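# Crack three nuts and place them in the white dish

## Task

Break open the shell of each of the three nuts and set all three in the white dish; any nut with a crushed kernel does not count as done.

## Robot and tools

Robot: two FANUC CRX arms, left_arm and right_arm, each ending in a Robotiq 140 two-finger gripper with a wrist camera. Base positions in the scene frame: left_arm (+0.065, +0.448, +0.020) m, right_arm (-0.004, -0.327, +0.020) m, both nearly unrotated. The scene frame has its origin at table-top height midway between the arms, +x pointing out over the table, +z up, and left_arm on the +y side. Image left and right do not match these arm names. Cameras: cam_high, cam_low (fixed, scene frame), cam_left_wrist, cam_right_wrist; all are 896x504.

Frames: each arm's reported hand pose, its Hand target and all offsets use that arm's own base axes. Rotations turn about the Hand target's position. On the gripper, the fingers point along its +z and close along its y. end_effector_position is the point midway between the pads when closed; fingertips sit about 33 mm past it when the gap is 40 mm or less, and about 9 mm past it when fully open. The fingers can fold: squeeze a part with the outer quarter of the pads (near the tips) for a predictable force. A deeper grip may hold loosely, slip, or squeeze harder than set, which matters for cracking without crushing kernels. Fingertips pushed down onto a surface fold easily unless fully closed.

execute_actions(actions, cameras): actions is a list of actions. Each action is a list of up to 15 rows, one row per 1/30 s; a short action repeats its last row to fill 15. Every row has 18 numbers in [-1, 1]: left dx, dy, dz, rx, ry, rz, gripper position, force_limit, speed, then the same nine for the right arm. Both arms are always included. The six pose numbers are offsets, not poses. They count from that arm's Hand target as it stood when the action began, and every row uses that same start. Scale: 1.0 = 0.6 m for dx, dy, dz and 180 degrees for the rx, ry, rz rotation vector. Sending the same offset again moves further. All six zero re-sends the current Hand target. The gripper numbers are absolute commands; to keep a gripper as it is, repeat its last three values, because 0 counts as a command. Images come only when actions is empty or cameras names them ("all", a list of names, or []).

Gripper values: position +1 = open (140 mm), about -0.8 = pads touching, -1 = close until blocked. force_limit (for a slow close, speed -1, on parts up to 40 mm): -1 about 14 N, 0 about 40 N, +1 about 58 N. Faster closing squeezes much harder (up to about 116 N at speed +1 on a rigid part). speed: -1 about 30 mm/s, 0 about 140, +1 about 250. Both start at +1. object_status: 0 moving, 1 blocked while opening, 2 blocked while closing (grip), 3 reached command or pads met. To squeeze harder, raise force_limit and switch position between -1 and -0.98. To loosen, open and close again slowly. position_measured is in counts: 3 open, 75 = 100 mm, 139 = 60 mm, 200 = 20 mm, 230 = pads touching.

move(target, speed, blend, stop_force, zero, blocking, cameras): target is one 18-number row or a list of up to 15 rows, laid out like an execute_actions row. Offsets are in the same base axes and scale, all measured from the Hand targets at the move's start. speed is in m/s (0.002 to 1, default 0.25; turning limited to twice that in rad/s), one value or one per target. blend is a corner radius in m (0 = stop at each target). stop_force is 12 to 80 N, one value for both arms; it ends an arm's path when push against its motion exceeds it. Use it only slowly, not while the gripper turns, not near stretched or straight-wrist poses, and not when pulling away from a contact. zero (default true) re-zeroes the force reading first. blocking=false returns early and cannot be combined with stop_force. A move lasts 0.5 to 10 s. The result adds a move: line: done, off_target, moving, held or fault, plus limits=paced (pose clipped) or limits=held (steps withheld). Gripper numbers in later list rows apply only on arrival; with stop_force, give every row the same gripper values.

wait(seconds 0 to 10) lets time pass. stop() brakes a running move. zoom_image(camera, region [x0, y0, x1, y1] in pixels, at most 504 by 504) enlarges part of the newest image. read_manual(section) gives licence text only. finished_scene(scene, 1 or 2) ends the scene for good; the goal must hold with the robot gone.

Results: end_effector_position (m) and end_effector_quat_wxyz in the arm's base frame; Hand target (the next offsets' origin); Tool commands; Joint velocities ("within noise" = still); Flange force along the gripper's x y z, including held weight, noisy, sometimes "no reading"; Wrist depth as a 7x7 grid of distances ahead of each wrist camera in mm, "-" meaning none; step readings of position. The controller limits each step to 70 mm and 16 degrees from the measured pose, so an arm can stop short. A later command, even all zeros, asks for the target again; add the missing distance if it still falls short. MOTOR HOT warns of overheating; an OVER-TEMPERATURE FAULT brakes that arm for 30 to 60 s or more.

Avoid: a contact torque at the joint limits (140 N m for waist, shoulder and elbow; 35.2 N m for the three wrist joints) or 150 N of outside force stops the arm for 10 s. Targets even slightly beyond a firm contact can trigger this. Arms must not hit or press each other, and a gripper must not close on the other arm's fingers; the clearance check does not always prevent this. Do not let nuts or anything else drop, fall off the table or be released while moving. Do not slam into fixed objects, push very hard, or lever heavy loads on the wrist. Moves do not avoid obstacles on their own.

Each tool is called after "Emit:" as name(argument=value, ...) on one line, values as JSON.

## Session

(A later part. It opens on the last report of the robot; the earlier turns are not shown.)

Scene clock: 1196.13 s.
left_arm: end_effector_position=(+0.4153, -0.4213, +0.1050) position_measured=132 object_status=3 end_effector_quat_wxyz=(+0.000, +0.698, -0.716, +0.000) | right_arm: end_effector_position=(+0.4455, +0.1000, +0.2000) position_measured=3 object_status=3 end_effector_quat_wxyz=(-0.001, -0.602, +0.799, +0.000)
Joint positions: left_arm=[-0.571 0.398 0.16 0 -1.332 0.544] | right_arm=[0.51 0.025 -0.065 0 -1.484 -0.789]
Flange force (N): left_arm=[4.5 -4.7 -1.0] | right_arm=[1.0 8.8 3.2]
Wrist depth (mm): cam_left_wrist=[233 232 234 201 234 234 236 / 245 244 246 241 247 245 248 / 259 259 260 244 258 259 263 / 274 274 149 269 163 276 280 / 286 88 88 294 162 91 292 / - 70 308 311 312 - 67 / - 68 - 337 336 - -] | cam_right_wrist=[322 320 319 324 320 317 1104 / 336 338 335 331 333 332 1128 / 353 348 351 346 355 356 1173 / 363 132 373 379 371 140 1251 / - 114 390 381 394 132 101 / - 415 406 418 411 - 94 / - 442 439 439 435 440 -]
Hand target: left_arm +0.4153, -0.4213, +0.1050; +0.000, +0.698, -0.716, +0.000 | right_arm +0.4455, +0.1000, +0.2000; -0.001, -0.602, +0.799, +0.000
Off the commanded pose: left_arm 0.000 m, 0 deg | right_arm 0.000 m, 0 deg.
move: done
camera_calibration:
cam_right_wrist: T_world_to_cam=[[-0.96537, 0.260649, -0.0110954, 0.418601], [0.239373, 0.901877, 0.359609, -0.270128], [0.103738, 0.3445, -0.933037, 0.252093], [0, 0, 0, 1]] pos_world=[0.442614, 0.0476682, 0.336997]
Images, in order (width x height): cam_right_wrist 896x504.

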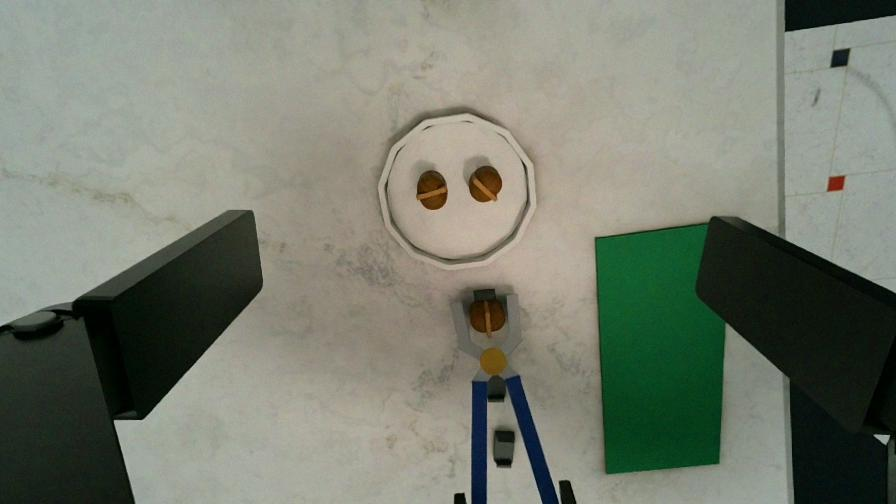

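Emit:
execute_actions(actions=[[[0,0,0,0,0,0,-0.17,-1,-1,0,0,0,0,0,0,1,-1,0]],[[0,0,0,0,0,0,-0.17,-1,-1,0,0,0,0,0,0,1,-1,0]],[[0,0,0,0,0,0,-0.2,-1,-1,0,0,0,0,0,0,1,-1,0]],[[0,0,0,0,0,0,-0.2,-1,-1,0,0,0,0,0,0,1,-1,0]]], cameras=["cam_right_wrist"])

Emit:
zoom_image(camera="cam_right_wrist", region=[380, 240, 580, 440])

Scene clock: 1208.97 s.
left_arm: end_effector_position=(+0.4153, -0.4213, +0.1050) position_measured=154 object_status=3 end_effector_quat_wxyz=(+0.000, +0.698, -0.716, +0.000) | right_arm: end_effector_position=(+0.4455, +0.1000, +0.2000) position_measured=3 object_status=3 end_effector_quat_wxyz=(-0.001, -0.602, +0.799, +0.000)
Joint positions: left_arm=[-0.571 0.398 0.16 0 -1.332 0.544] | right_arm=[0.51 0.025 -0.065 0 -1.484 -0.789]
Flange force (N): left_arm=[3.5 -3.5 -0.6] | right_arm=[-0.3 7.7 2.7]
Flange force at the end of the 1st action (N): left_arm=[4.1 -4.4 -0.4] | right_arm=[0.0 8.6 3.1]
Flange force at the end of the 2nd action (N): left_arm=[3.9 -4.3 0.0] | right_arm=[0.0 8.7 3.0]
Flange force at the end of the 3rd action (N): left_arm=[3.5 -3.7 -0.2] | right_arm=[-0.1 9.0 3.4]
Wrist depth (mm): cam_left_wrist=[233 233 234 201 237 233 236 / 245 244 246 194 248 246 249 / 259 260 260 240 258 260 264 / 273 273 270 172 161 275 282 / 288 83 93 294 117 89 1300 / - 69 - 311 - - 67 / - 70 - 335 - - -] | cam_right_wrist=[321 322 320 320 320 320 1081 / - 332 333 331 335 333 1138 / 357 354 351 348 350 351 1189 / 367 132 372 359 369 140 1228 / - 107 395 389 392 131 101 / - 399 418 419 413 - 94 / - - 418 437 429 448 -]
Hand target: left_arm +0.4153, -0.4213, +0.1050; +0.000, +0.698, -0.716, +0.000 | right_arm +0.4455, +0.1000, +0.2000; -0.001, -0.602, +0.799, +0.000
Off the commanded pose: left_arm 0.000 m, 0 deg | right_arm 0.000 m, 0 deg.
Step readings (end_effector_position of left_arm | right_arm; steps 1 to 15: 1st action; 16 to 30: 2nd action; 31 to 45: 3rd action; 46 to 60: 4th action):
0: (+0.4153, -0.4213, +0.1050) | (+0.4455, +0.1000, +0.2000)
1: (+0.4153, -0.4213, +0.1050) | (+0.4455, +0.1000, +0.2000)
2: (+0.4153, -0.4213, +0.1050) | (+0.4455, +0.1000, +0.2000)
4: (+0.4153, -0.4213, +0.1050) | (+0.4455, +0.1000, +0.2000)
8: (+0.4153, -0.4213, +0.1050) | (+0.4455, +0.1000, +0.2000)
15: (+0.4153, -0.4213, +0.1050) | (+0.4455, +0.1000, +0.2000)
16: (+0.4153, -0.4213, +0.1050) | (+0.4455, +0.1000, +0.2000)
17: (+0.4153, -0.4213, +0.1050) | (+0.4455, +0.1000, +0.2000)
19: (+0.4153, -0.4213, +0.1050) | (+0.4455, +0.1000, +0.2000)
23: (+0.4153, -0.4213, +0.1050) | (+0.4455, +0.1000, +0.2000)
30: (+0.4153, -0.4213, +0.1050) | (+0.4455, +0.1000, +0.2000)
31: (+0.4153, -0.4213, +0.1050) | (+0.4455, +0.1000, +0.2000)
32: (+0.4153, -0.4213, +0.1050) | (+0.4455, +0.1000, +0.2000)
34: (+0.4153, -0.4213, +0.1050) | (+0.4455, +0.1000, +0.2000)
38: (+0.4153, -0.4213, +0.1050) | (+0.4455, +0.1000, +0.2000)
45: (+0.4153, -0.4213, +0.1050) | (+0.4455, +0.1000, +0.2000)
46: (+0.4153, -0.4213, +0.1050) | (+0.4455, +0.1000, +0.2000)
47: (+0.4153, -0.4213, +0.1050) | (+0.4455, +0.1000, +0.2000)
49: (+0.4153, -0.4213, +0.1050) | (+0.4455, +0.1000, +0.2000)
53: (+0.4153, -0.4213, +0.1050) | (+0.4455, +0.1000, +0.2000)
60: (+0.4153, -0.4213, +0.1050) | (+0.4455, +0.1000, +0.2000)
camera_calibration:
cam_right_wrist: T_world_to_cam=[[-0.96537, 0.260649, -0.0110954, 0.418601], [0.239373, 0.901877, 0.359609, -0.270128], [0.103738, 0.3445, -0.933037, 0.252093], [0, 0, 0, 1]] pos_world=[0.442614, 0.0476682, 0.336997]
Images, in order (width x height): cam_right_wrist 896x504.

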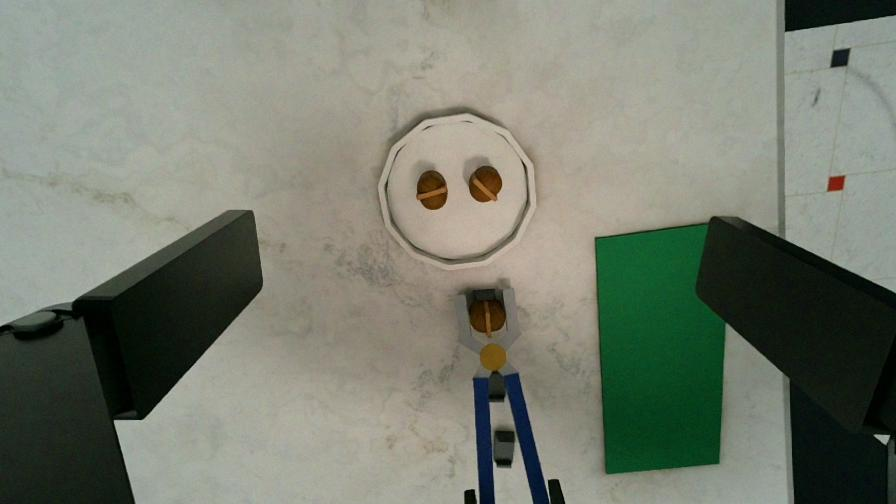

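Scaled by 2.520 from the camera's 896x504 image, which has a finer 1280x720 frame.

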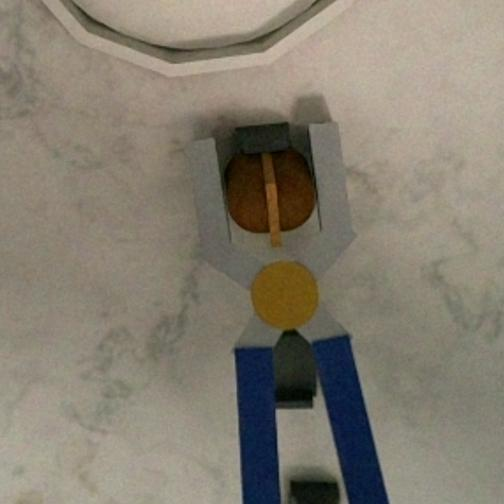

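Emit:
move(target=[0.0002,0.005,0,0,0,0,-0.2,-1,-1,0,0,0,0,0,0,1,-1,0], speed=0.02)

Emit:
execute_actions(actions=[[[0,0,0,0,0,0,-0.215,-1,-1,0,0,0,0,0,0,1,-1,0]],[[0,0,0,0,0,0,-0.215,-1,-1,0,0,0,0,0,0,1,-1,0]],[[0,0,0,0,0,0,-0.23,-1,-1,0,0,0,0,0,0,1,-1,0]],[[0,0,0,0,0,0,-0.23,-1,-1,0,0,0,0,0,0,1,-1,0]]], cameras=["cam_right_wrist"])

Emit:
zoom_image(camera="cam_right_wrist", region=[380, 240, 580, 440])

Scene clock: 1226.50 s.
left_arm: end_effector_position=(+0.4154, -0.4183, +0.1050) position_measured=154 object_status=3 end_effector_quat_wxyz=(+0.000, +0.698, -0.716, +0.000) | right_arm: end_effector_position=(+0.4455, +0.1000, +0.2000) position_measured=3 object_status=3 end_effector_quat_wxyz=(-0.001, -0.602, +0.799, +0.000)
Joint positions: left_arm=[-0.566 0.393 0.154 0 -1.331 0.54] | right_arm=[0.51 0.025 -0.065 0 -1.484 -0.789]
Flange force (N): left_arm=[3.8 -4.2 -0.3] | right_arm=[0.6 8.2 3.1]
Wrist depth (mm): cam_left_wrist=[233 232 234 199 235 234 235 / 244 246 245 198 247 245 249 / 258 259 259 241 259 260 263 / 273 275 268 171 161 276 281 / 287 83 93 293 116 89 1300 / - 69 - 313 - - 67 / - 70 - 333 - - -] | cam_right_wrist=[320 319 316 319 319 318 1100 / 335 338 339 333 340 334 1138 / 353 348 349 350 350 345 1189 / 368 132 372 371 368 140 1234 / - 123 393 389 393 132 101 / - 414 414 415 413 - 94 / - 454 448 437 432 443 -]
Hand target: left_arm +0.4154, -0.4183, +0.1050; +0.000, +0.698, -0.716, +0.000 | right_arm +0.4455, +0.1000, +0.2000; -0.001, -0.602, +0.799, +0.000
Off the commanded pose: left_arm 0.000 m, 0 deg | right_arm 0.000 m, 0 deg.
move: done

Scene clock: 1228.70 s.
left_arm: end_effector_position=(+0.4154, -0.4183, +0.1050) position_measured=158 object_status=3 end_effector_quat_wxyz=(+0.000, +0.698, -0.716, +0.000) | right_arm: end_effector_position=(+0.4455, +0.1000, +0.2000) position_measured=3 object_status=3 end_effector_quat_wxyz=(-0.001, -0.602, +0.799, +0.000)
Joint positions: left_arm=[-0.566 0.393 0.153 0 -1.331 0.54] | right_arm=[0.51 0.025 -0.065 0 -1.484 -0.789]
Flange force (N): left_arm=[2.9 -3.8 -0.3] | right_arm=[0.2 8.8 3.4]
Flange force at the end of the 1st action (N): left_arm=[4.1 -4.5 -0.5] | right_arm=[0.3 8.8 3.7]
Flange force at the end of the 2nd action (N): left_arm=[3.9 -3.8 -0.6] | right_arm=[0.2 9.0 2.8]
Flange force at the end of the 3rd action (N): left_arm=[3.7 -4.4 -0.4] | right_arm=[0.4 8.7 2.9]
Wrist depth (mm): cam_left_wrist=[233 233 234 199 235 233 236 / 245 245 246 192 247 245 248 / 258 259 259 254 258 260 263 / 273 274 272 172 155 275 281 / 291 88 88 292 116 89 1273 / - 70 - 313 - - 68 / - - - 335 - - -] | cam_right_wrist=[321 320 320 320 317 319 1090 / 342 335 336 331 331 334 1109 / 356 352 347 344 362 350 1200 / 367 132 375 373 372 140 1234 / - 123 385 381 394 131 101 / - 403 417 426 - - 94 / - 429 436 424 432 450 -]
Hand target: left_arm +0.4154, -0.4183, +0.1050; +0.000, +0.698, -0.716, +0.000 | right_arm +0.4455, +0.1000, +0.2000; -0.001, -0.602, +0.799, +0.000
Off the commanded pose: left_arm 0.000 m, 0 deg | right_arm 0.000 m, 0 deg.
Step readings (end_effector_position of left_arm | right_arm; steps 1 to 15: 1st action; 16 to 30: 2nd action; 31 to 45: 3rd action; 46 to 60: 4th action):
0: (+0.4154, -0.4183, +0.1050) | (+0.4455, +0.1000, +0.2000)
1: (+0.4154, -0.4183, +0.1050) | (+0.4455, +0.1000, +0.2000)
2: (+0.4154, -0.4183, +0.1050) | (+0.4455, +0.1000, +0.2000)
4: (+0.4154, -0.4183, +0.1050) | (+0.4455, +0.1000, +0.2000)
8: (+0.4154, -0.4183, +0.1050) | (+0.4455, +0.1000, +0.2000)
15: (+0.4154, -0.4183, +0.1050) | (+0.4455, +0.1000, +0.2000)
16: (+0.4154, -0.4183, +0.1050) | (+0.4455, +0.1000, +0.2000)
17: (+0.4154, -0.4183, +0.1050) | (+0.4455, +0.1000, +0.2000)
19: (+0.4154, -0.4183, +0.1050) | (+0.4455, +0.1000, +0.2000)
23: (+0.4154, -0.4183, +0.1050) | (+0.4455, +0.1000, +0.2000)
30: (+0.4154, -0.4183, +0.1050) | (+0.4455, +0.1000, +0.2000)
31: (+0.4154, -0.4183, +0.1050) | (+0.4455, +0.1000, +0.2000)
32: (+0.4154, -0.4183, +0.1050) | (+0.4455, +0.1000, +0.2000)
34: (+0.4154, -0.4183, +0.1050) | (+0.4455, +0.1000, +0.2000)
38: (+0.4154, -0.4183, +0.1050) | (+0.4455, +0.1000, +0.2000)
45: (+0.4154, -0.4183, +0.1050) | (+0.4455, +0.1000, +0.2000)
46: (+0.4154, -0.4183, +0.1050) | (+0.4455, +0.1000, +0.2000)
47: (+0.4154, -0.4183, +0.1050) | (+0.4455, +0.1000, +0.2000)
49: (+0.4154, -0.4183, +0.1050) | (+0.4455, +0.1000, +0.2000)
53: (+0.4154, -0.4183, +0.1050) | (+0.4455, +0.1000, +0.2000)
60: (+0.4154, -0.4183, +0.1050) | (+0.4455, +0.1000, +0.2000)
camera_calibration:
cam_right_wrist: T_world_to_cam=[[-0.96537, 0.260649, -0.0110954, 0.418601], [0.239373, 0.901877, 0.359609, -0.270128], [0.103738, 0.3445, -0.933037, 0.252093], [0, 0, 0, 1]] pos_world=[0.442614, 0.0476682, 0.336997]
Images, in order (width x height): cam_right_wrist 896x504.

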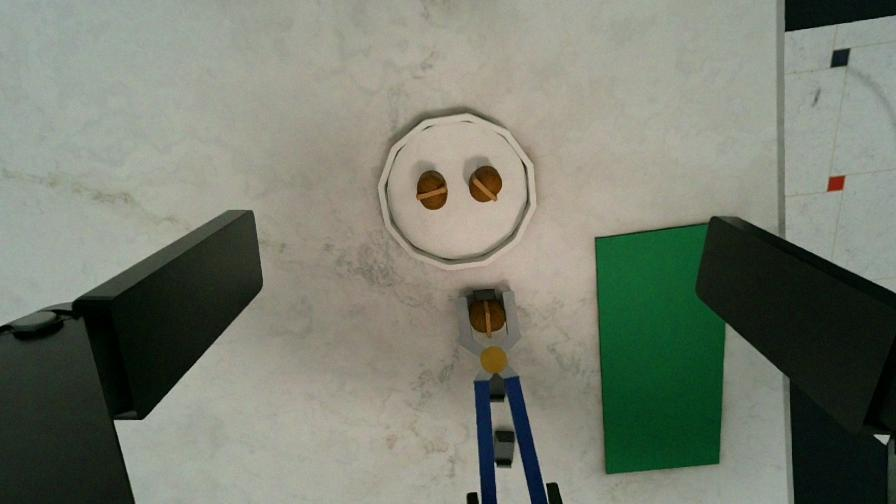

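Scaled by 2.520 from the camera's 896x504 image, which has a finer 1280x720 frame.

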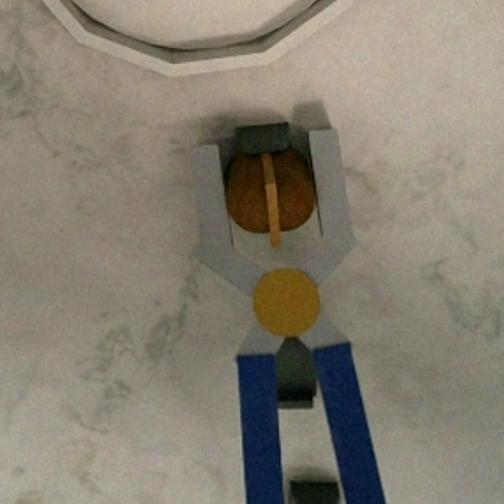

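Emit:
execute_actions(actions=[[[0,0,0,0,0,0,-0.245,-1,-1,0,0,0,0,0,0,1,-1,0]],[[0,0,0,0,0,0,-0.245,-1,-1,0,0,0,0,0,0,1,-1,0]],[[0,0,0,0,0,0,-0.245,-1,-1,0,0,0,0,0,0,1,-1,0]]])

Emit:
execute_actions(actions=[[[0,0,0,0,0,0,-0.26,-1,-1,0,0,0,0,0,0,1,-1,0]],[[0,0,0,0,0,0,-0.26,-1,-1,0,0,0,0,0,0,1,-1,0]],[[0,0,0,0,0,0,-0.26,-1,-1,0,0,0,0,0,0,1,-1,0]]])

Scene clock: 1238.93 s.
left_arm: end_effector_position=(+0.4154, -0.4183, +0.1050) position_measured=160 object_status=3 end_effector_quat_wxyz=(+0.000, +0.698, -0.716, +0.000) | right_arm: end_effector_position=(+0.4455, +0.1000, +0.2000) position_measured=3 object_status=3 end_effector_quat_wxyz=(-0.001, -0.602, +0.799, +0.000)
Joint positions: left_arm=[-0.566 0.393 0.153 0 -1.331 0.54] | right_arm=[0.51 0.025 -0.065 0 -1.484 -0.789]
Flange force (N): left_arm=[3.8 -4.0 -0.7] | right_arm=[-0.2 8.0 2.7]
Flange force at the end of the 1st action (N): left_arm=[3.3 -4.1 -0.3] | right_arm=[-0.1 8.8 3.0]
Flange force at the end of the 2nd action (N): left_arm=[3.4 -3.8 0.1] | right_arm=[0.2 8.8 3.3]
Wrist depth (mm): cam_left_wrist=[233 233 233 200 235 233 236 / 245 246 246 191 247 246 249 / 258 260 261 257 259 260 262 / 273 274 272 172 168 275 282 / 291 - 93 288 113 89 1293 / - 70 - 312 - - 68 / - - - 336 - - -] | cam_right_wrist=[319 - 320 324 320 320 1068 / 335 339 332 331 338 334 1153 / 352 361 351 344 354 352 1178 / 366 132 - 371 371 140 1217 / - 123 - - 386 132 101 / - 415 415 415 413 - 94 / - 438 427 442 438 429 -]
Hand target: left_arm +0.4154, -0.4183, +0.1050; +0.000, +0.698, -0.716, +0.000 | right_arm +0.4455, +0.1000, +0.2000; -0.001, -0.602, +0.799, +0.000
Off the commanded pose: left_arm 0.000 m, 0 deg | right_arm 0.000 m, 0 deg.
Step readings (end_effector_position of left_arm | right_arm; steps 1 to 15: 1st action; 16 to 30: 2nd action; 31 to 45: 3rd action):
0: (+0.4154, -0.4183, +0.1050) | (+0.4455, +0.1000, +0.2000)
1: (+0.4154, -0.4183, +0.1050) | (+0.4455, +0.1000, +0.2000)
2: (+0.4154, -0.4183, +0.1050) | (+0.4455, +0.1000, +0.2000)
4: (+0.4154, -0.4183, +0.1050) | (+0.4455, +0.1000, +0.2000)
8: (+0.4154, -0.4183, +0.1050) | (+0.4455, +0.1000, +0.2000)
15: (+0.4154, -0.4183, +0.1050) | (+0.4455, +0.1000, +0.2000)
16: (+0.4154, -0.4183, +0.1050) | (+0.4455, +0.1000, +0.2000)
17: (+0.4154, -0.4183, +0.1050) | (+0.4455, +0.1000, +0.2000)
19: (+0.4154, -0.4183, +0.1050) | (+0.4455, +0.1000, +0.2000)
23: (+0.4154, -0.4183, +0.1050) | (+0.4455, +0.1000, +0.2000)
30: (+0.4154, -0.4183, +0.1050) | (+0.4455, +0.1000, +0.2000)
31: (+0.4154, -0.4183, +0.1050) | (+0.4455, +0.1000, +0.2000)
32: (+0.4154, -0.4183, +0.1050) | (+0.4455, +0.1000, +0.2000)
34: (+0.4154, -0.4183, +0.1050) | (+0.4455, +0.1000, +0.2000)
38: (+0.4154, -0.4183, +0.1050) | (+0.4455, +0.1000, +0.2000)
45: (+0.4154, -0.4183, +0.1050) | (+0.4455, +0.1000, +0.2000)

Scene clock: 1240.63 s.
left_arm: end_effector_position=(+0.4154, -0.4183, +0.1050) position_measured=162 object_status=3 end_effector_quat_wxyz=(+0.000, +0.698, -0.716, +0.000) | right_arm: end_effector_position=(+0.4455, +0.1000, +0.2000) position_measured=3 object_status=3 end_effector_quat_wxyz=(-0.001, -0.602, +0.799, +0.000)
Joint positions: left_arm=[-0.566 0.393 0.153 0 -1.331 0.54] | right_arm=[0.51 0.025 -0.065 0 -1.484 -0.789]
Flange force (N): left_arm=[3.3 -3.8 -0.3] | right_arm=[0.1 7.9 3.0]
Flange force at the end of the 1st action (N): left_arm=[3.4 -3.5 -0.5] | right_arm=[0.3 9.4 2.8]
Flange force at the end of the 2nd action (N): left_arm=[3.3 -4.0 0.1] | right_arm=[-0.2 8.7 2.9]
Wrist depth (mm): cam_left_wrist=[233 233 234 200 236 233 236 / 245 246 246 192 247 246 249 / 259 260 261 240 261 259 263 / 273 274 272 171 168 275 281 / 290 94 88 167 125 89 1286 / - 70 - 313 - - 71 / - - - 340 - - -] | cam_right_wrist=[321 320 319 320 319 319 1068 / 334 335 336 331 334 333 1133 / 352 354 354 339 343 350 1178 / 368 131 370 385 390 141 1251 / - 114 392 390 392 132 101 / - 416 413 411 406 413 94 / - 434 434 436 430 433 -]
Hand target: left_arm +0.4154, -0.4183, +0.1050; +0.000, +0.698, -0.716, +0.000 | right_arm +0.4455, +0.1000, +0.2000; -0.001, -0.602, +0.799, +0.000
Off the commanded pose: left_arm 0.000 m, 0 deg | right_arm 0.000 m, 0 deg.
Step readings (end_effector_position of left_arm | right_arm; steps 1 to 15: 1st action; 16 to 30: 2nd action; 31 to 45: 3rd action):
0: (+0.4154, -0.4183, +0.1050) | (+0.4455, +0.1000, +0.2000)
1: (+0.4154, -0.4183, +0.1050) | (+0.4455, +0.1000, +0.2000)
2: (+0.4154, -0.4183, +0.1050) | (+0.4455, +0.1000, +0.2000)
4: (+0.4154, -0.4183, +0.1050) | (+0.4455, +0.1000, +0.2000)
8: (+0.4154, -0.4183, +0.1050) | (+0.4455, +0.1000, +0.2000)
15: (+0.4154, -0.4183, +0.1050) | (+0.4455, +0.1000, +0.2000)
16: (+0.4154, -0.4183, +0.1050) | (+0.4455, +0.1000, +0.2000)
17: (+0.4154, -0.4183, +0.1050) | (+0.4455, +0.1000, +0.2000)
19: (+0.4154, -0.4183, +0.1050) | (+0.4455, +0.1000, +0.2000)
23: (+0.4154, -0.4183, +0.1050) | (+0.4455, +0.1000, +0.2000)
30: (+0.4154, -0.4183, +0.1050) | (+0.4455, +0.1000, +0.2000)
31: (+0.4154, -0.4183, +0.1050) | (+0.4455, +0.1000, +0.2000)
32: (+0.4154, -0.4183, +0.1050) | (+0.4455, +0.1000, +0.2000)
34: (+0.4154, -0.4183, +0.1050) | (+0.4455, +0.1000, +0.2000)
38: (+0.4154, -0.4183, +0.1050) | (+0.4455, +0.1000, +0.2000)
45: (+0.4154, -0.4183, +0.1050) | (+0.4455, +0.1000, +0.2000)

Emit:
execute_actions(actions=[[[0,0,0,0,0,0,-0.275,-1,-1,0,0,0,0,0,0,1,-1,0]],[[0,0,0,0,0,0,-0.275,-1,-1,0,0,0,0,0,0,1,-1,0]],[[0,0,0,0,0,0,-0.275,-1,-1,0,0,0,0,0,0,1,-1,0]]], cameras=["cam_right_wrist"])

Emit:
zoom_image(camera="cam_right_wrist", region=[380, 240, 580, 440])

Scene clock: 1246.27 s.
left_arm: end_effector_position=(+0.4154, -0.4183, +0.1050) position_measured=164 object_status=3 end_effector_quat_wxyz=(+0.000, +0.698, -0.716, +0.000) | right_arm: end_effector_position=(+0.4455, +0.1000, +0.2000) position_measured=3 object_status=3 end_effector_quat_wxyz=(-0.001, -0.602, +0.799, +0.000)
Joint positions: left_arm=[-0.566 0.393 0.153 0 -1.331 0.54] | right_arm=[0.51 0.025 -0.065 0 -1.484 -0.789]
Flange force (N): left_arm=[4.1 -4.4 -0.4] | right_arm=[0.0 8.3 3.1]
Flange force at the end of the 1st action (N): left_arm=[4.2 -4.9 -1.0] | right_arm=[0.1 8.3 3.4]
Flange force at the end of the 2nd action (N): left_arm=[3.3 -3.9 -0.4] | right_arm=[0.2 7.9 2.8]
Wrist depth (mm): cam_left_wrist=[232 233 234 201 235 234 235 / 245 246 246 191 247 245 248 / 258 259 259 197 261 259 263 / 274 273 271 171 168 275 281 / 290 94 88 290 110 89 1293 / - 70 - 308 - 74 70 / - - - 336 - - -] | cam_right_wrist=[326 320 320 321 319 321 1081 / 337 339 337 331 333 336 1138 / 355 353 352 343 - 350 1195 / 368 132 371 369 375 141 1211 / - 123 389 391 390 131 101 / - 410 416 412 416 - 94 / - 439 436 437 415 429 -]
Hand target: left_arm +0.4154, -0.4183, +0.1050; +0.000, +0.698, -0.716, +0.000 | right_arm +0.4455, +0.1000, +0.2000; -0.001, -0.602, +0.799, +0.000
Off the commanded pose: left_arm 0.000 m, 0 deg | right_arm 0.000 m, 0 deg.
Step readings (end_effector_position of left_arm | right_arm; steps 1 to 15: 1st action; 16 to 30: 2nd action; 31 to 45: 3rd action):
0: (+0.4154, -0.4183, +0.1050) | (+0.4455, +0.1000, +0.2000)
1: (+0.4154, -0.4183, +0.1050) | (+0.4455, +0.1000, +0.2000)
2: (+0.4154, -0.4183, +0.1050) | (+0.4455, +0.1000, +0.2000)
4: (+0.4154, -0.4183, +0.1050) | (+0.4455, +0.1000, +0.2000)
8: (+0.4154, -0.4183, +0.1050) | (+0.4455, +0.1000, +0.2000)
15: (+0.4154, -0.4183, +0.1050) | (+0.4455, +0.1000, +0.2000)
16: (+0.4154, -0.4183, +0.1050) | (+0.4455, +0.1000, +0.2000)
17: (+0.4154, -0.4183, +0.1050) | (+0.4455, +0.1000, +0.2000)
19: (+0.4154, -0.4183, +0.1050) | (+0.4455, +0.1000, +0.2000)
23: (+0.4154, -0.4183, +0.1050) | (+0.4455, +0.1000, +0.2000)
30: (+0.4154, -0.4183, +0.1050) | (+0.4455, +0.1000, +0.2000)
31: (+0.4154, -0.4183, +0.1050) | (+0.4455, +0.1000, +0.2000)
32: (+0.4154, -0.4183, +0.1050) | (+0.4455, +0.1000, +0.2000)
34: (+0.4154, -0.4183, +0.1050) | (+0.4455, +0.1000, +0.2000)
38: (+0.4154, -0.4183, +0.1050) | (+0.4455, +0.1000, +0.2000)
45: (+0.4154, -0.4183, +0.1050) | (+0.4455, +0.1000, +0.2000)
camera_calibration:
cam_right_wrist: T_world_to_cam=[[-0.96537, 0.260649, -0.0110954, 0.418601], [0.239373, 0.901877, 0.359609, -0.270128], [0.103738, 0.3445, -0.933037, 0.252093], [0, 0, 0, 1]] pos_world=[0.442614, 0.0476682, 0.336997]
Images, in order (width x height): cam_right_wrist 896x504.

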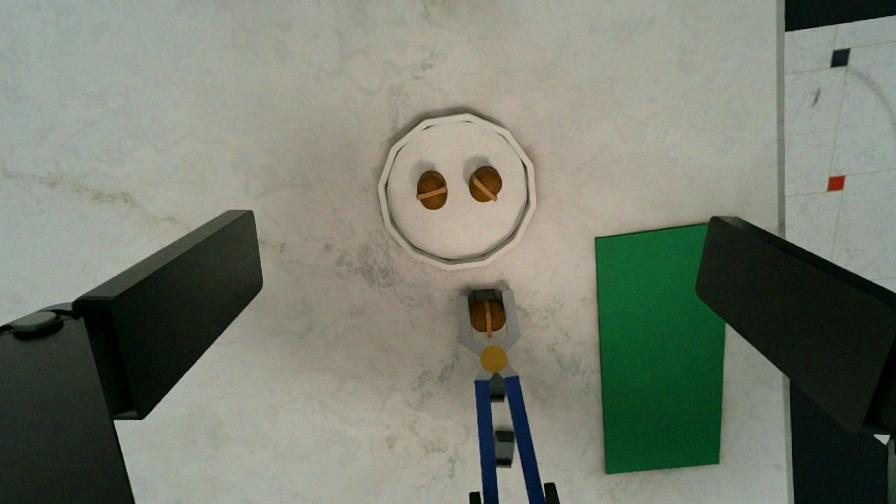

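Scaled by 2.520 from the camera's 896x504 image, which has a finer 1280x720 frame.

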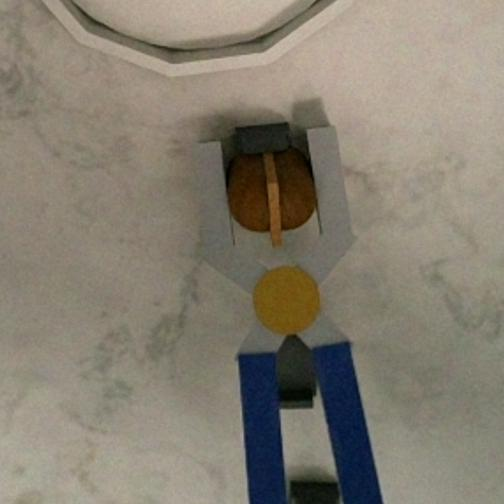

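Emit:
execute_actions(actions=[[[0,0,0,0,0,0,-0.29,-1,-1,0,0,0,0,0,0,1,-1,0]],[[0,0,0,0,0,0,-0.29,-1,-1,0,0,0,0,0,0,1,-1,0]],[[0,0,0,0,0,0,-0.29,-1,-1,0,0,0,0,0,0,1,-1,0]]])

Emit:
execute_actions(actions=[[[0,0,0,0,0,0,-0.305,-1,-1,0,0,0,0,0,0,1,-1,0]],[[0,0,0,0,0,0,-0.305,-1,-1,0,0,0,0,0,0,1,-1,0]],[[0,0,0,0,0,0,-0.305,-1,-1,0,0,0,0,0,0,1,-1,0]]], cameras=["cam_right_wrist"])

Emit:
zoom_image(camera="cam_right_wrist", region=[380, 240, 580, 440])

Scene clock: 1254.93 s.
left_arm: end_effector_position=(+0.4154, -0.4183, +0.1050) position_measured=164 object_status=2 end_effector_quat_wxyz=(+0.000, +0.698, -0.716, +0.000) | right_arm: end_effector_position=(+0.4455, +0.1000, +0.2000) position_measured=3 object_status=3 end_effector_quat_wxyz=(-0.001, -0.602, +0.799, +0.000)
Joint positions: left_arm=[-0.566 0.393 0.153 0 -1.331 0.54] | right_arm=[0.51 0.025 -0.065 0 -1.484 -0.789]
Flange force (N): left_arm=[3.3 -3.6 -0.2] | right_arm=[-0.1 9.0 3.2]
Flange force at the end of the 1st action (N): left_arm=[3.2 -3.7 -0.4] | right_arm=[0.3 8.3 3.1]
Flange force at the end of the 2nd action (N): left_arm=[3.0 -3.4 -0.1] | right_arm=[0.7 8.2 3.9]
Wrist depth (mm): cam_left_wrist=[232 233 234 201 234 234 236 / 245 245 247 192 247 245 248 / 259 259 260 241 262 264 266 / 274 276 271 172 168 275 281 / 289 94 88 290 110 89 1300 / - 70 - 313 - 74 70 / - - - 336 - - -] | cam_right_wrist=[321 320 320 319 319 319 1086 / 336 336 330 334 333 334 1123 / 352 351 357 349 351 351 1200 / 368 132 367 365 369 140 1245 / - 123 394 390 389 134 101 / - 406 414 404 410 - 94 / - - 424 445 439 442 -]
Hand target: left_arm +0.4154, -0.4183, +0.1050; +0.000, +0.698, -0.716, +0.000 | right_arm +0.4455, +0.1000, +0.2000; -0.001, -0.602, +0.799, +0.000
Off the commanded pose: left_arm 0.000 m, 0 deg | right_arm 0.000 m, 0 deg.
Step readings (end_effector_position of left_arm | right_arm; steps 1 to 15: 1st action; 16 to 30: 2nd action; 31 to 45: 3rd action):
0: (+0.4154, -0.4183, +0.1050) | (+0.4455, +0.1000, +0.2000)
1: (+0.4154, -0.4183, +0.1050) | (+0.4455, +0.1000, +0.2000)
2: (+0.4154, -0.4183, +0.1050) | (+0.4455, +0.1000, +0.2000)
4: (+0.4154, -0.4183, +0.1050) | (+0.4455, +0.1000, +0.2000)
8: (+0.4154, -0.4183, +0.1050) | (+0.4455, +0.1000, +0.2000)
15: (+0.4154, -0.4183, +0.1050) | (+0.4455, +0.1000, +0.2000)
16: (+0.4154, -0.4183, +0.1050) | (+0.4455, +0.1000, +0.2000)
17: (+0.4154, -0.4183, +0.1050) | (+0.4455, +0.1000, +0.2000)
19: (+0.4154, -0.4183, +0.1050) | (+0.4455, +0.1000, +0.2000)
23: (+0.4154, -0.4183, +0.1050) | (+0.4455, +0.1000, +0.2000)
30: (+0.4154, -0.4183, +0.1050) | (+0.4455, +0.1000, +0.2000)
31: (+0.4154, -0.4183, +0.1050) | (+0.4455, +0.1000, +0.2000)
32: (+0.4154, -0.4183, +0.1050) | (+0.4455, +0.1000, +0.2000)
34: (+0.4154, -0.4183, +0.1050) | (+0.4455, +0.1000, +0.2000)
38: (+0.4154, -0.4183, +0.1050) | (+0.4455, +0.1000, +0.2000)
45: (+0.4154, -0.4183, +0.1050) | (+0.4455, +0.1000, +0.2000)

Scene clock: 1256.63 s.
left_arm: end_effector_position=(+0.4154, -0.4183, +0.1050) position_measured=164 object_status=2 end_effector_quat_wxyz=(+0.000, +0.698, -0.716, +0.000) | right_arm: end_effector_position=(+0.4455, +0.1000, +0.2000) position_measured=3 object_status=3 end_effector_quat_wxyz=(-0.001, -0.602, +0.799, +0.000)
Joint positions: left_arm=[-0.566 0.393 0.153 0 -1.331 0.54] | right_arm=[0.51 0.025 -0.065 0 -1.484 -0.789]
Flange force (N): left_arm=[3.7 -3.9 -0.2] | right_arm=[0.3 8.9 3.5]
Flange force at the end of the 1st action (N): left_arm=[3.4 -4.1 -0.8] | right_arm=[0.3 8.4 2.8]
Flange force at the end of the 2nd action (N): left_arm=[3.0 -3.4 -0.5] | right_arm=[0.3 8.5 3.2]
Wrist depth (mm): cam_left_wrist=[233 234 234 200 236 233 236 / 245 245 246 192 247 247 248 / 259 259 261 241 261 260 263 / 273 275 271 172 169 275 282 / 291 94 88 289 110 89 1293 / - 70 - 312 - 74 70 / - - - 334 - - -] | cam_right_wrist=[322 319 320 320 319 320 1090 / 338 334 337 331 335 336 1133 / 355 351 352 350 350 352 1195 / - 132 371 366 369 140 1222 / - 114 386 383 389 132 101 / - 413 418 422 412 418 94 / - 445 - 440 438 442 -]
Hand target: left_arm +0.4154, -0.4183, +0.1050; +0.000, +0.698, -0.716, +0.000 | right_arm +0.4455, +0.1000, +0.2000; -0.001, -0.602, +0.799, +0.000
Off the commanded pose: left_arm 0.000 m, 0 deg | right_arm 0.000 m, 0 deg.
Step readings (end_effector_position of left_arm | right_arm; steps 1 to 15: 1st action; 16 to 30: 2nd action; 31 to 45: 3rd action):
0: (+0.4154, -0.4183, +0.1050) | (+0.4455, +0.1000, +0.2000)
1: (+0.4154, -0.4183, +0.1050) | (+0.4455, +0.1000, +0.2000)
2: (+0.4154, -0.4183, +0.1050) | (+0.4455, +0.1000, +0.2000)
4: (+0.4154, -0.4183, +0.1050) | (+0.4455, +0.1000, +0.2000)
8: (+0.4154, -0.4183, +0.1050) | (+0.4455, +0.1000, +0.2000)
15: (+0.4154, -0.4183, +0.1050) | (+0.4455, +0.1000, +0.2000)
16: (+0.4154, -0.4183, +0.1050) | (+0.4455, +0.1000, +0.2000)
17: (+0.4154, -0.4183, +0.1050) | (+0.4455, +0.1000, +0.2000)
19: (+0.4154, -0.4183, +0.1050) | (+0.4455, +0.1000, +0.2000)
23: (+0.4154, -0.4183, +0.1050) | (+0.4455, +0.1000, +0.2000)
30: (+0.4154, -0.4183, +0.1050) | (+0.4455, +0.1000, +0.2000)
31: (+0.4154, -0.4183, +0.1050) | (+0.4455, +0.1000, +0.2000)
32: (+0.4154, -0.4183, +0.1050) | (+0.4455, +0.1000, +0.2000)
34: (+0.4154, -0.4183, +0.1050) | (+0.4455, +0.1000, +0.2000)
38: (+0.4154, -0.4183, +0.1050) | (+0.4455, +0.1000, +0.2000)
45: (+0.4154, -0.4183, +0.1050) | (+0.4455, +0.1000, +0.2000)
camera_calibration:
cam_right_wrist: T_world_to_cam=[[-0.96537, 0.260649, -0.0110954, 0.418601], [0.239373, 0.901877, 0.359609, -0.270128], [0.103738, 0.3445, -0.933037, 0.252093], [0, 0, 0, 1]] pos_world=[0.442614, 0.0476682, 0.336997]
Images, in order (width x height): cam_right_wrist 896x504.

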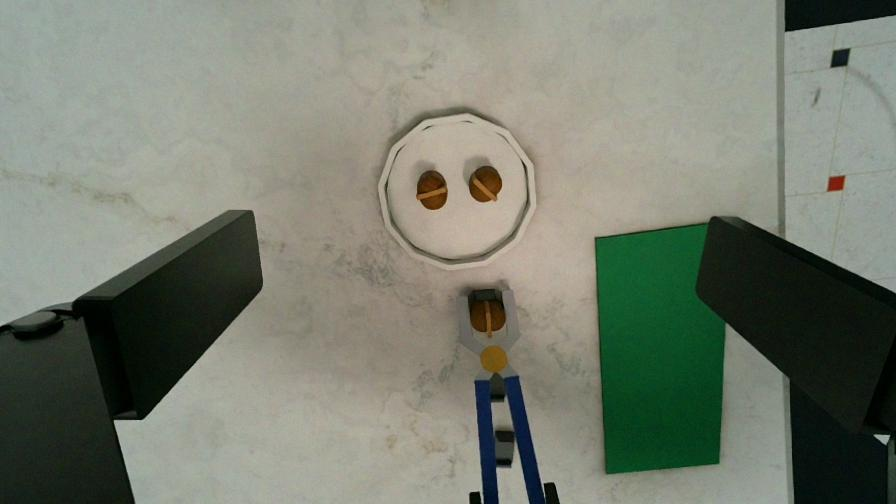

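Scaled by 2.520 from the camera's 896x504 image, which has a finer 1280x720 frame.

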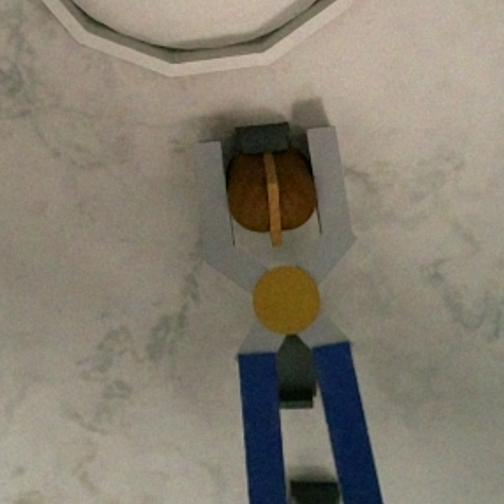

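Emit:
execute_actions(actions=[[[0,0,0,0,0,0,-0.32,-0.5,-1,0,0,0,0,0,0,1,-1,0]],[[0,0,0,0,0,0,-0.32,-0.5,-1,0,0,0,0,0,0,1,-1,0]],[[0,0,0,0,0,0,-0.32,-0.5,-1,0,0,0,0,0,0,1,-1,0]]])

Scene clock: 1262.83 s.
left_arm: end_effector_position=(+0.4154, -0.4183, +0.1050) position_measured=165 object_status=2 end_effector_quat_wxyz=(+0.000, +0.698, -0.716, +0.000) | right_arm: end_effector_position=(+0.4455, +0.1000, +0.2000) position_measured=3 object_status=3 end_effector_quat_wxyz=(-0.001, -0.602, +0.799, +0.000)
Joint positions: left_arm=[-0.566 0.393 0.153 0 -1.331 0.54] | right_arm=[0.51 0.025 -0.065 0 -1.484 -0.789]
Flange force (N): left_arm=[3.9 -4.5 0.3] | right_arm=[0.8 9.7 3.2]
Flange force at the end of the 1st action (N): left_arm=[4.0 -4.7 -0.6] | right_arm=[-0.4 8.2 2.8]
Flange force at the end of the 2nd action (N): left_arm=[3.6 -4.0 -0.5] | right_arm=[0.1 7.9 2.7]
Wrist depth (mm): cam_left_wrist=[233 233 234 201 235 233 234 / 246 245 246 192 246 246 249 / 258 259 260 254 261 260 265 / 274 275 272 170 146 275 281 / 292 94 88 289 110 89 1280 / - 70 - 313 - 74 70 / - - - 336 - - -] | cam_right_wrist=[322 320 319 320 320 320 1068 / 335 334 338 332 335 333 1114 / 353 352 350 350 351 353 1184 / - 132 - 368 374 141 1200 / - 123 397 385 390 131 101 / - 411 414 426 - - 94 / - 462 441 439 439 447 -]
Hand target: left_arm +0.4154, -0.4183, +0.1050; +0.000, +0.698, -0.716, +0.000 | right_arm +0.4455, +0.1000, +0.2000; -0.001, -0.602, +0.799, +0.000
Off the commanded pose: left_arm 0.000 m, 0 deg | right_arm 0.000 m, 0 deg.
Step readings (end_effector_position of left_arm | right_arm; steps 1 to 15: 1st action; 16 to 30: 2nd action; 31 to 45: 3rd action):
0: (+0.4154, -0.4183, +0.1050) | (+0.4455, +0.1000, +0.2000)
1: (+0.4154, -0.4183, +0.1050) | (+0.4455, +0.1000, +0.2000)
2: (+0.4154, -0.4183, +0.1050) | (+0.4455, +0.1000, +0.2000)
4: (+0.4154, -0.4183, +0.1050) | (+0.4455, +0.1000, +0.2000)
8: (+0.4154, -0.4183, +0.1050) | (+0.4455, +0.1000, +0.2000)
15: (+0.4154, -0.4183, +0.1050) | (+0.4455, +0.1000, +0.2000)
16: (+0.4154, -0.4183, +0.1050) | (+0.4455, +0.1000, +0.2000)
17: (+0.4154, -0.4183, +0.1050) | (+0.4455, +0.1000, +0.2000)
19: (+0.4154, -0.4183, +0.1050) | (+0.4455, +0.1000, +0.2000)
23: (+0.4154, -0.4183, +0.1050) | (+0.4455, +0.1000, +0.2000)
30: (+0.4154, -0.4183, +0.1050) | (+0.4455, +0.1000, +0.2000)
31: (+0.4154, -0.4183, +0.1050) | (+0.4455, +0.1000, +0.2000)
32: (+0.4154, -0.4183, +0.1050) | (+0.4455, +0.1000, +0.2000)
34: (+0.4154, -0.4183, +0.1050) | (+0.4455, +0.1000, +0.2000)
38: (+0.4154, -0.4183, +0.1050) | (+0.4455, +0.1000, +0.2000)
45: (+0.4154, -0.4183, +0.1050) | (+0.4455, +0.1000, +0.2000)

Emit:
execute_actions(actions=[[[0,0,0,0,0,0,-0.305,-0.01,-1,0,0,0,0,0,0,1,-1,0]],[[0,0,0,0,0,0,-0.305,-0.01,-1,0,0,0,0,0,0,1,-1,0]],[[0,0,0,0,0,0,-0.32,-0.01,-1,0,0,0,0,0,0,1,-1,0]],[[0,0,0,0,0,0,-0.32,-0.01,-1,0,0,0,0,0,0,1,-1,0]],[[0,0,0,0,0,0,-0.32,-0.01,-1,0,0,0,0,0,0,1,-1,0]]])

Scene clock: 1274.10 s.
left_arm: end_effector_position=(+0.4154, -0.4183, +0.1050) position_measured=169 object_status=3 end_effector_quat_wxyz=(+0.000, +0.698, -0.716, +0.000) | right_arm: end_effector_position=(+0.4455, +0.1000, +0.2000) position_measured=3 object_status=3 end_effector_quat_wxyz=(-0.001, -0.602, +0.799, +0.000)
Joint positions: left_arm=[-0.566 0.393 0.153 0 -1.331 0.54] | right_arm=[0.51 0.025 -0.065 0 -1.484 -0.789]
Flange force (N): left_arm=[-8.5 -4.1 -9.7] | right_arm=[0.1 8.7 3.3]
Flange force at the end of the 1st action (N): left_arm=[-3.6 -3.3 -5.4] | right_arm=[0.2 8.8 3.0]
Flange force at the end of the 2nd action (N): left_arm=[-2.9 -3.3 -5.5] | right_arm=[0.2 8.5 3.0]
Flange force at the end of the 3rd action (N): left_arm=[-8.6 -3.7 -9.2] | right_arm=[0.6 8.4 3.5]
Flange force at the end of the 4th action (N): left_arm=[-9.8 -3.3 -9.2] | right_arm=[0.0 8.1 3.1]
Wrist depth (mm): cam_left_wrist=[232 233 234 202 236 234 236 / 246 245 246 190 247 246 249 / 259 259 261 181 260 260 263 / 273 274 272 170 170 276 282 / 291 283 93 293 116 89 1280 / - 69 81 313 - 77 69 / - - - 336 - - -] | cam_right_wrist=[325 318 320 320 320 319 1090 / 336 336 335 335 335 335 1153 / 353 355 351 344 349 351 1200 / 370 132 371 367 381 140 1217 / - 123 396 388 392 140 101 / - 411 415 412 409 - 94 / - 438 441 429 - 445 -]
Hand target: left_arm +0.4154, -0.4183, +0.1050; +0.000, +0.698, -0.716, +0.000 | right_arm +0.4455, +0.1000, +0.2000; -0.001, -0.602, +0.799, +0.000
Off the commanded pose: left_arm 0.000 m, 0 deg | right_arm 0.000 m, 0 deg.
Step readings (end_effector_position of left_arm | right_arm; steps 1 to 15: 1st action; 16 to 30: 2nd action; 31 to 45: 3rd action; 46 to 60: 4th action; 61 to 75: 5th action):
0: (+0.4154, -0.4183, +0.1050) | (+0.4455, +0.1000, +0.2000)
1: (+0.4154, -0.4183, +0.1050) | (+0.4455, +0.1000, +0.2000)
2: (+0.4154, -0.4183, +0.1050) | (+0.4455, +0.1000, +0.2000)
4: (+0.4154, -0.4183, +0.1050) | (+0.4455, +0.1000, +0.2000)
8: (+0.4154, -0.4183, +0.1050) | (+0.4455, +0.1000, +0.2000)
15: (+0.4154, -0.4183, +0.1050) | (+0.4455, +0.1000, +0.2000)
16: (+0.4154, -0.4183, +0.1050) | (+0.4455, +0.1000, +0.2000)
17: (+0.4154, -0.4183, +0.1050) | (+0.4455, +0.1000, +0.2000)
19: (+0.4154, -0.4183, +0.1050) | (+0.4455, +0.1000, +0.2000)
23: (+0.4154, -0.4183, +0.1050) | (+0.4455, +0.1000, +0.2000)
30: (+0.4154, -0.4183, +0.1050) | (+0.4455, +0.1000, +0.2000)
31: (+0.4154, -0.4183, +0.1050) | (+0.4455, +0.1000, +0.2000)
32: (+0.4154, -0.4183, +0.1050) | (+0.4455, +0.1000, +0.2000)
34: (+0.4154, -0.4183, +0.1050) | (+0.4455, +0.1000, +0.2000)
38: (+0.4154, -0.4183, +0.1050) | (+0.4455, +0.1000, +0.2000)
45: (+0.4154, -0.4183, +0.1050) | (+0.4455, +0.1000, +0.2000)
46: (+0.4154, -0.4183, +0.1050) | (+0.4455, +0.1000, +0.2000)
47: (+0.4154, -0.4183, +0.1050) | (+0.4455, +0.1000, +0.2000)
49: (+0.4154, -0.4183, +0.1050) | (+0.4455, +0.1000, +0.2000)
53: (+0.4154, -0.4183, +0.1050) | (+0.4455, +0.1000, +0.2000)
60: (+0.4154, -0.4183, +0.1050) | (+0.4455, +0.1000, +0.2000)
61: (+0.4154, -0.4183, +0.1050) | (+0.4455, +0.1000, +0.2000)
62: (+0.4154, -0.4183, +0.1050) | (+0.4455, +0.1000, +0.2000)
64: (+0.4154, -0.4183, +0.1050) | (+0.4455, +0.1000, +0.2000)
68: (+0.4154, -0.4183, +0.1050) | (+0.4455, +0.1000, +0.2000)
75: (+0.4154, -0.4183, +0.1050) | (+0.4455, +0.1000, +0.2000)

Emit:
wait(seconds=0.1, cameras=["cam_right_wrist","cam_left_wrist"])

Emit:
zoom_image(camera="cam_right_wrist", region=[380, 240, 580, 440])

Scene clock: 1282.87 s.
left_arm: end_effector_position=(+0.4154, -0.4183, +0.1050) position_measured=169 object_status=3 end_effector_quat_wxyz=(+0.000, +0.698, -0.716, +0.000) | right_arm: end_effector_position=(+0.4455, +0.1000, +0.2000) position_measured=3 object_status=3 end_effector_quat_wxyz=(-0.001, -0.602, +0.799, +0.000)
Joint positions: left_arm=[-0.566 0.393 0.153 0 -1.331 0.54] | right_arm=[0.51 0.025 -0.065 0 -1.484 -0.789]
Flange force (N): left_arm=[-8.3 -4.5 -9.4] | right_arm=[-0.1 8.0 3.1]
Wrist depth (mm): cam_left_wrist=[232 233 234 202 235 233 235 / 245 245 246 190 247 246 248 / 259 259 259 181 261 259 262 / 273 274 271 169 171 275 281 / 289 284 93 292 116 89 1273 / - 69 81 312 - 77 69 / - - - 336 - - -] | cam_right_wrist=[321 320 320 319 318 319 1073 / - 333 331 331 333 334 1123 / 355 352 - 345 348 350 1184 / - 132 - 375 370 141 1228 / - 123 388 389 389 131 101 / - 410 411 413 417 - 94 / - 439 442 440 - 451 -]
Hand target: left_arm +0.4154, -0.4183, +0.1050; +0.000, +0.698, -0.716, +0.000 | right_arm +0.4455, +0.1000, +0.2000; -0.001, -0.602, +0.799, +0.000
Tool commands: left_gripper/position=-0.32 left_gripper/force_limit=-0.01 left_gripper/speed=-1.0 right_gripper/position=+1.0 right_gripper/force_limit=-1.0 right_gripper/speed=+0.0
Off the commanded pose: left_arm 0.000 m, 0 deg | right_arm 0.000 m, 0 deg.
wait: 0.10 s; at rest from the start
camera_calibration:
cam_left_wrist: T_world_to_cam=[[-0.999985, 0.00549171, 0.000412328, 0.42116], [0.00531106, 0.941866, 0.335947, 0.361055], [0.00145657, 0.335944, -0.941881, 0.382212], [0, 0, 0, 1]] pos_world=[0.41868, -0.47078, 0.238529]
cam_right_wrist: T_world_to_cam=[[-0.96537, 0.260649, -0.0110954, 0.418601], [0.239373, 0.901877, 0.359609, -0.270128], [0.103738, 0.3445, -0.933037, 0.252093], [0, 0, 0, 1]] pos_world=[0.442614, 0.0476682, 0.336997]
Images, in order (width x height): cam_left_wrist 896x504, cam_right_wrist 896x504.

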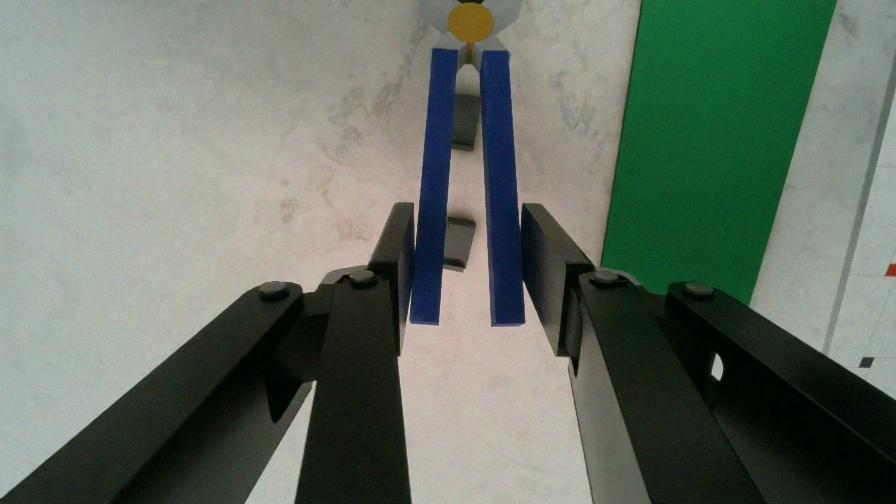

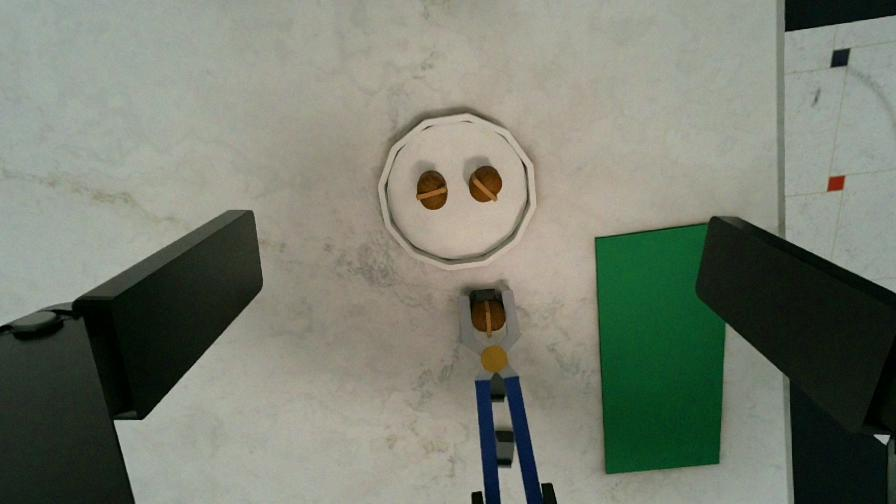

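Scaled by 2.520 from the camera's 896x504 image, which has a finer 1280x720 frame.

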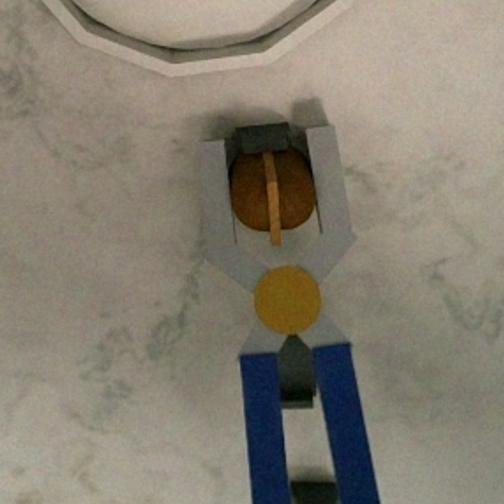

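Emit:
execute_actions(actions=[[[0,0,0,0,0,0,-0.335,-0.3,-1,0,0,0,0,0,0,1,-1,0]],[[0,0,0,0,0,0,-0.335,-0.3,-1,0,0,0,0,0,0,1,-1,0]],[[0,0,0,0,0,0,-0.35,-0.3,-1,0,0,0,0,0,0,1,-1,0]],[[0,0,0,0,0,0,-0.35,-0.3,-1,0,0,0,0,0,0,1,-1,0]],[[0,0,0,0,0,0,-0.35,-0.3,-1,0,0,0,0,0,0,1,-1,0]]], cameras=["cam_right_wrist"])

Emit:
zoom_image(camera="cam_right_wrist", region=[380, 240, 580, 440])

Scene clock: 1295.53 s.
left_arm: end_effector_position=(+0.4154, -0.4183, +0.1050) position_measured=173 object_status=3 end_effector_quat_wxyz=(+0.000, +0.698, -0.716, +0.000) | right_arm: end_effector_position=(+0.4455, +0.1000, +0.2000) position_measured=3 object_status=3 end_effector_quat_wxyz=(-0.001, -0.602, +0.799, +0.000)
Joint positions: left_arm=[-0.566 0.393 0.153 0 -1.331 0.54] | right_arm=[0.51 0.025 -0.065 0 -1.484 -0.789]
Flange force (N): left_arm=[-12.4 -3.3 -11.7] | right_arm=[0.0 9.0 2.9]
Flange force at the end of the 1st action (N): left_arm=[-11.4 -4.4 -10.9] | right_arm=[0.3 9.0 4.2]
Flange force at the end of the 2nd action (N): left_arm=[-11.6 -3.9 -11.4] | right_arm=[0.2 8.5 2.9]
Flange force at the end of the 3rd action (N): left_arm=[-12.8 -3.3 -11.6] | right_arm=[-0.1 7.9 2.8]
Flange force at the end of the 4th action (N): left_arm=[-11.7 -4.4 -11.8] | right_arm=[-0.5 8.6 3.1]
Wrist depth (mm): cam_left_wrist=[233 233 234 212 236 234 235 / 244 246 246 190 247 246 248 / 258 259 260 181 261 260 263 / 274 274 273 173 165 275 282 / 292 284 93 294 95 89 1307 / - 67 79 313 - 71 68 / - - - 334 - - -] | cam_right_wrist=[320 319 320 322 319 319 1064 / 340 338 331 331 338 334 1133 / 351 349 353 - 350 351 1168 / 371 132 372 370 369 141 1211 / - 123 392 390 388 133 101 / - 417 414 415 409 - 94 / - 439 443 441 435 442 -]
Hand target: left_arm +0.4154, -0.4183, +0.1050; +0.000, +0.698, -0.716, +0.000 | right_arm +0.4455, +0.1000, +0.2000; -0.001, -0.602, +0.799, +0.000
Off the commanded pose: left_arm 0.000 m, 0 deg | right_arm 0.000 m, 0 deg.
Step readings (end_effector_position of left_arm | right_arm; steps 1 to 15: 1st action; 16 to 30: 2nd action; 31 to 45: 3rd action; 46 to 60: 4th action; 61 to 75: 5th action):
0: (+0.4154, -0.4183, +0.1050) | (+0.4455, +0.1000, +0.2000)
1: (+0.4154, -0.4183, +0.1050) | (+0.4455, +0.1000, +0.2000)
2: (+0.4154, -0.4183, +0.1050) | (+0.4455, +0.1000, +0.2000)
4: (+0.4154, -0.4183, +0.1050) | (+0.4455, +0.1000, +0.2000)
8: (+0.4154, -0.4183, +0.1050) | (+0.4455, +0.1000, +0.2000)
15: (+0.4154, -0.4183, +0.1050) | (+0.4455, +0.1000, +0.2000)
16: (+0.4154, -0.4183, +0.1050) | (+0.4455, +0.1000, +0.2000)
17: (+0.4154, -0.4183, +0.1050) | (+0.4455, +0.1000, +0.2000)
19: (+0.4154, -0.4183, +0.1050) | (+0.4455, +0.1000, +0.2000)
23: (+0.4154, -0.4183, +0.1050) | (+0.4455, +0.1000, +0.2000)
30: (+0.4154, -0.4183, +0.1050) | (+0.4455, +0.1000, +0.2000)
31: (+0.4154, -0.4183, +0.1050) | (+0.4455, +0.1000, +0.2000)
32: (+0.4154, -0.4183, +0.1050) | (+0.4455, +0.1000, +0.2000)
34: (+0.4154, -0.4183, +0.1050) | (+0.4455, +0.1000, +0.2000)
38: (+0.4154, -0.4183, +0.1050) | (+0.4455, +0.1000, +0.2000)
45: (+0.4154, -0.4183, +0.1050) | (+0.4455, +0.1000, +0.2000)
46: (+0.4154, -0.4183, +0.1050) | (+0.4455, +0.1000, +0.2000)
47: (+0.4154, -0.4183, +0.1050) | (+0.4455, +0.1000, +0.2000)
49: (+0.4154, -0.4183, +0.1050) | (+0.4455, +0.1000, +0.2000)
53: (+0.4154, -0.4183, +0.1050) | (+0.4455, +0.1000, +0.2000)
60: (+0.4154, -0.4183, +0.1050) | (+0.4455, +0.1000, +0.2000)
61: (+0.4154, -0.4183, +0.1050) | (+0.4455, +0.1000, +0.2000)
62: (+0.4154, -0.4183, +0.1050) | (+0.4455, +0.1000, +0.2000)
64: (+0.4154, -0.4183, +0.1050) | (+0.4455, +0.1000, +0.2000)
68: (+0.4154, -0.4183, +0.1050) | (+0.4455, +0.1000, +0.2000)
75: (+0.4154, -0.4183, +0.1050) | (+0.4455, +0.1000, +0.2000)
camera_calibration:
cam_right_wrist: T_world_to_cam=[[-0.96537, 0.260649, -0.0110954, 0.418601], [0.239373, 0.901877, 0.359609, -0.270128], [0.103738, 0.3445, -0.933037, 0.252093], [0, 0, 0, 1]] pos_world=[0.442614, 0.0476682, 0.336997]
Images, in order (width x height): cam_right_wrist 896x504.

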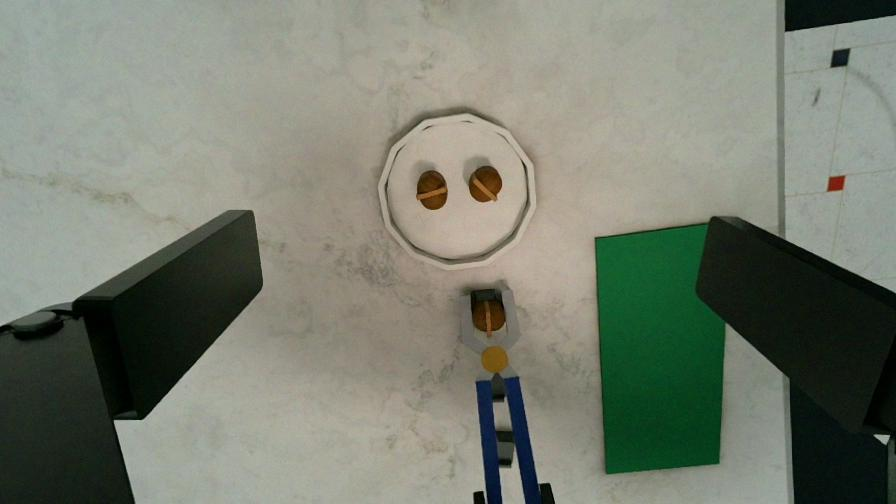

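Scaled by 2.520 from the camera's 896x504 image, which has a finer 1280x720 frame.

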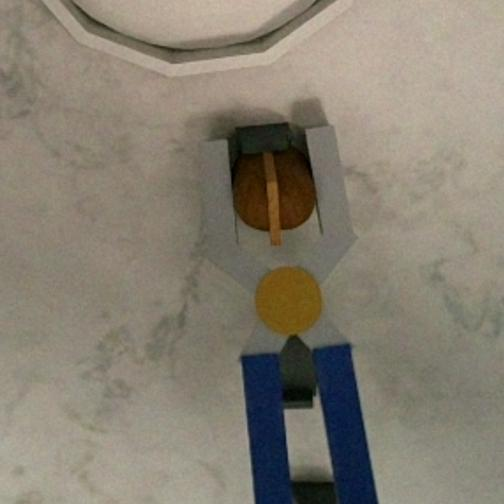

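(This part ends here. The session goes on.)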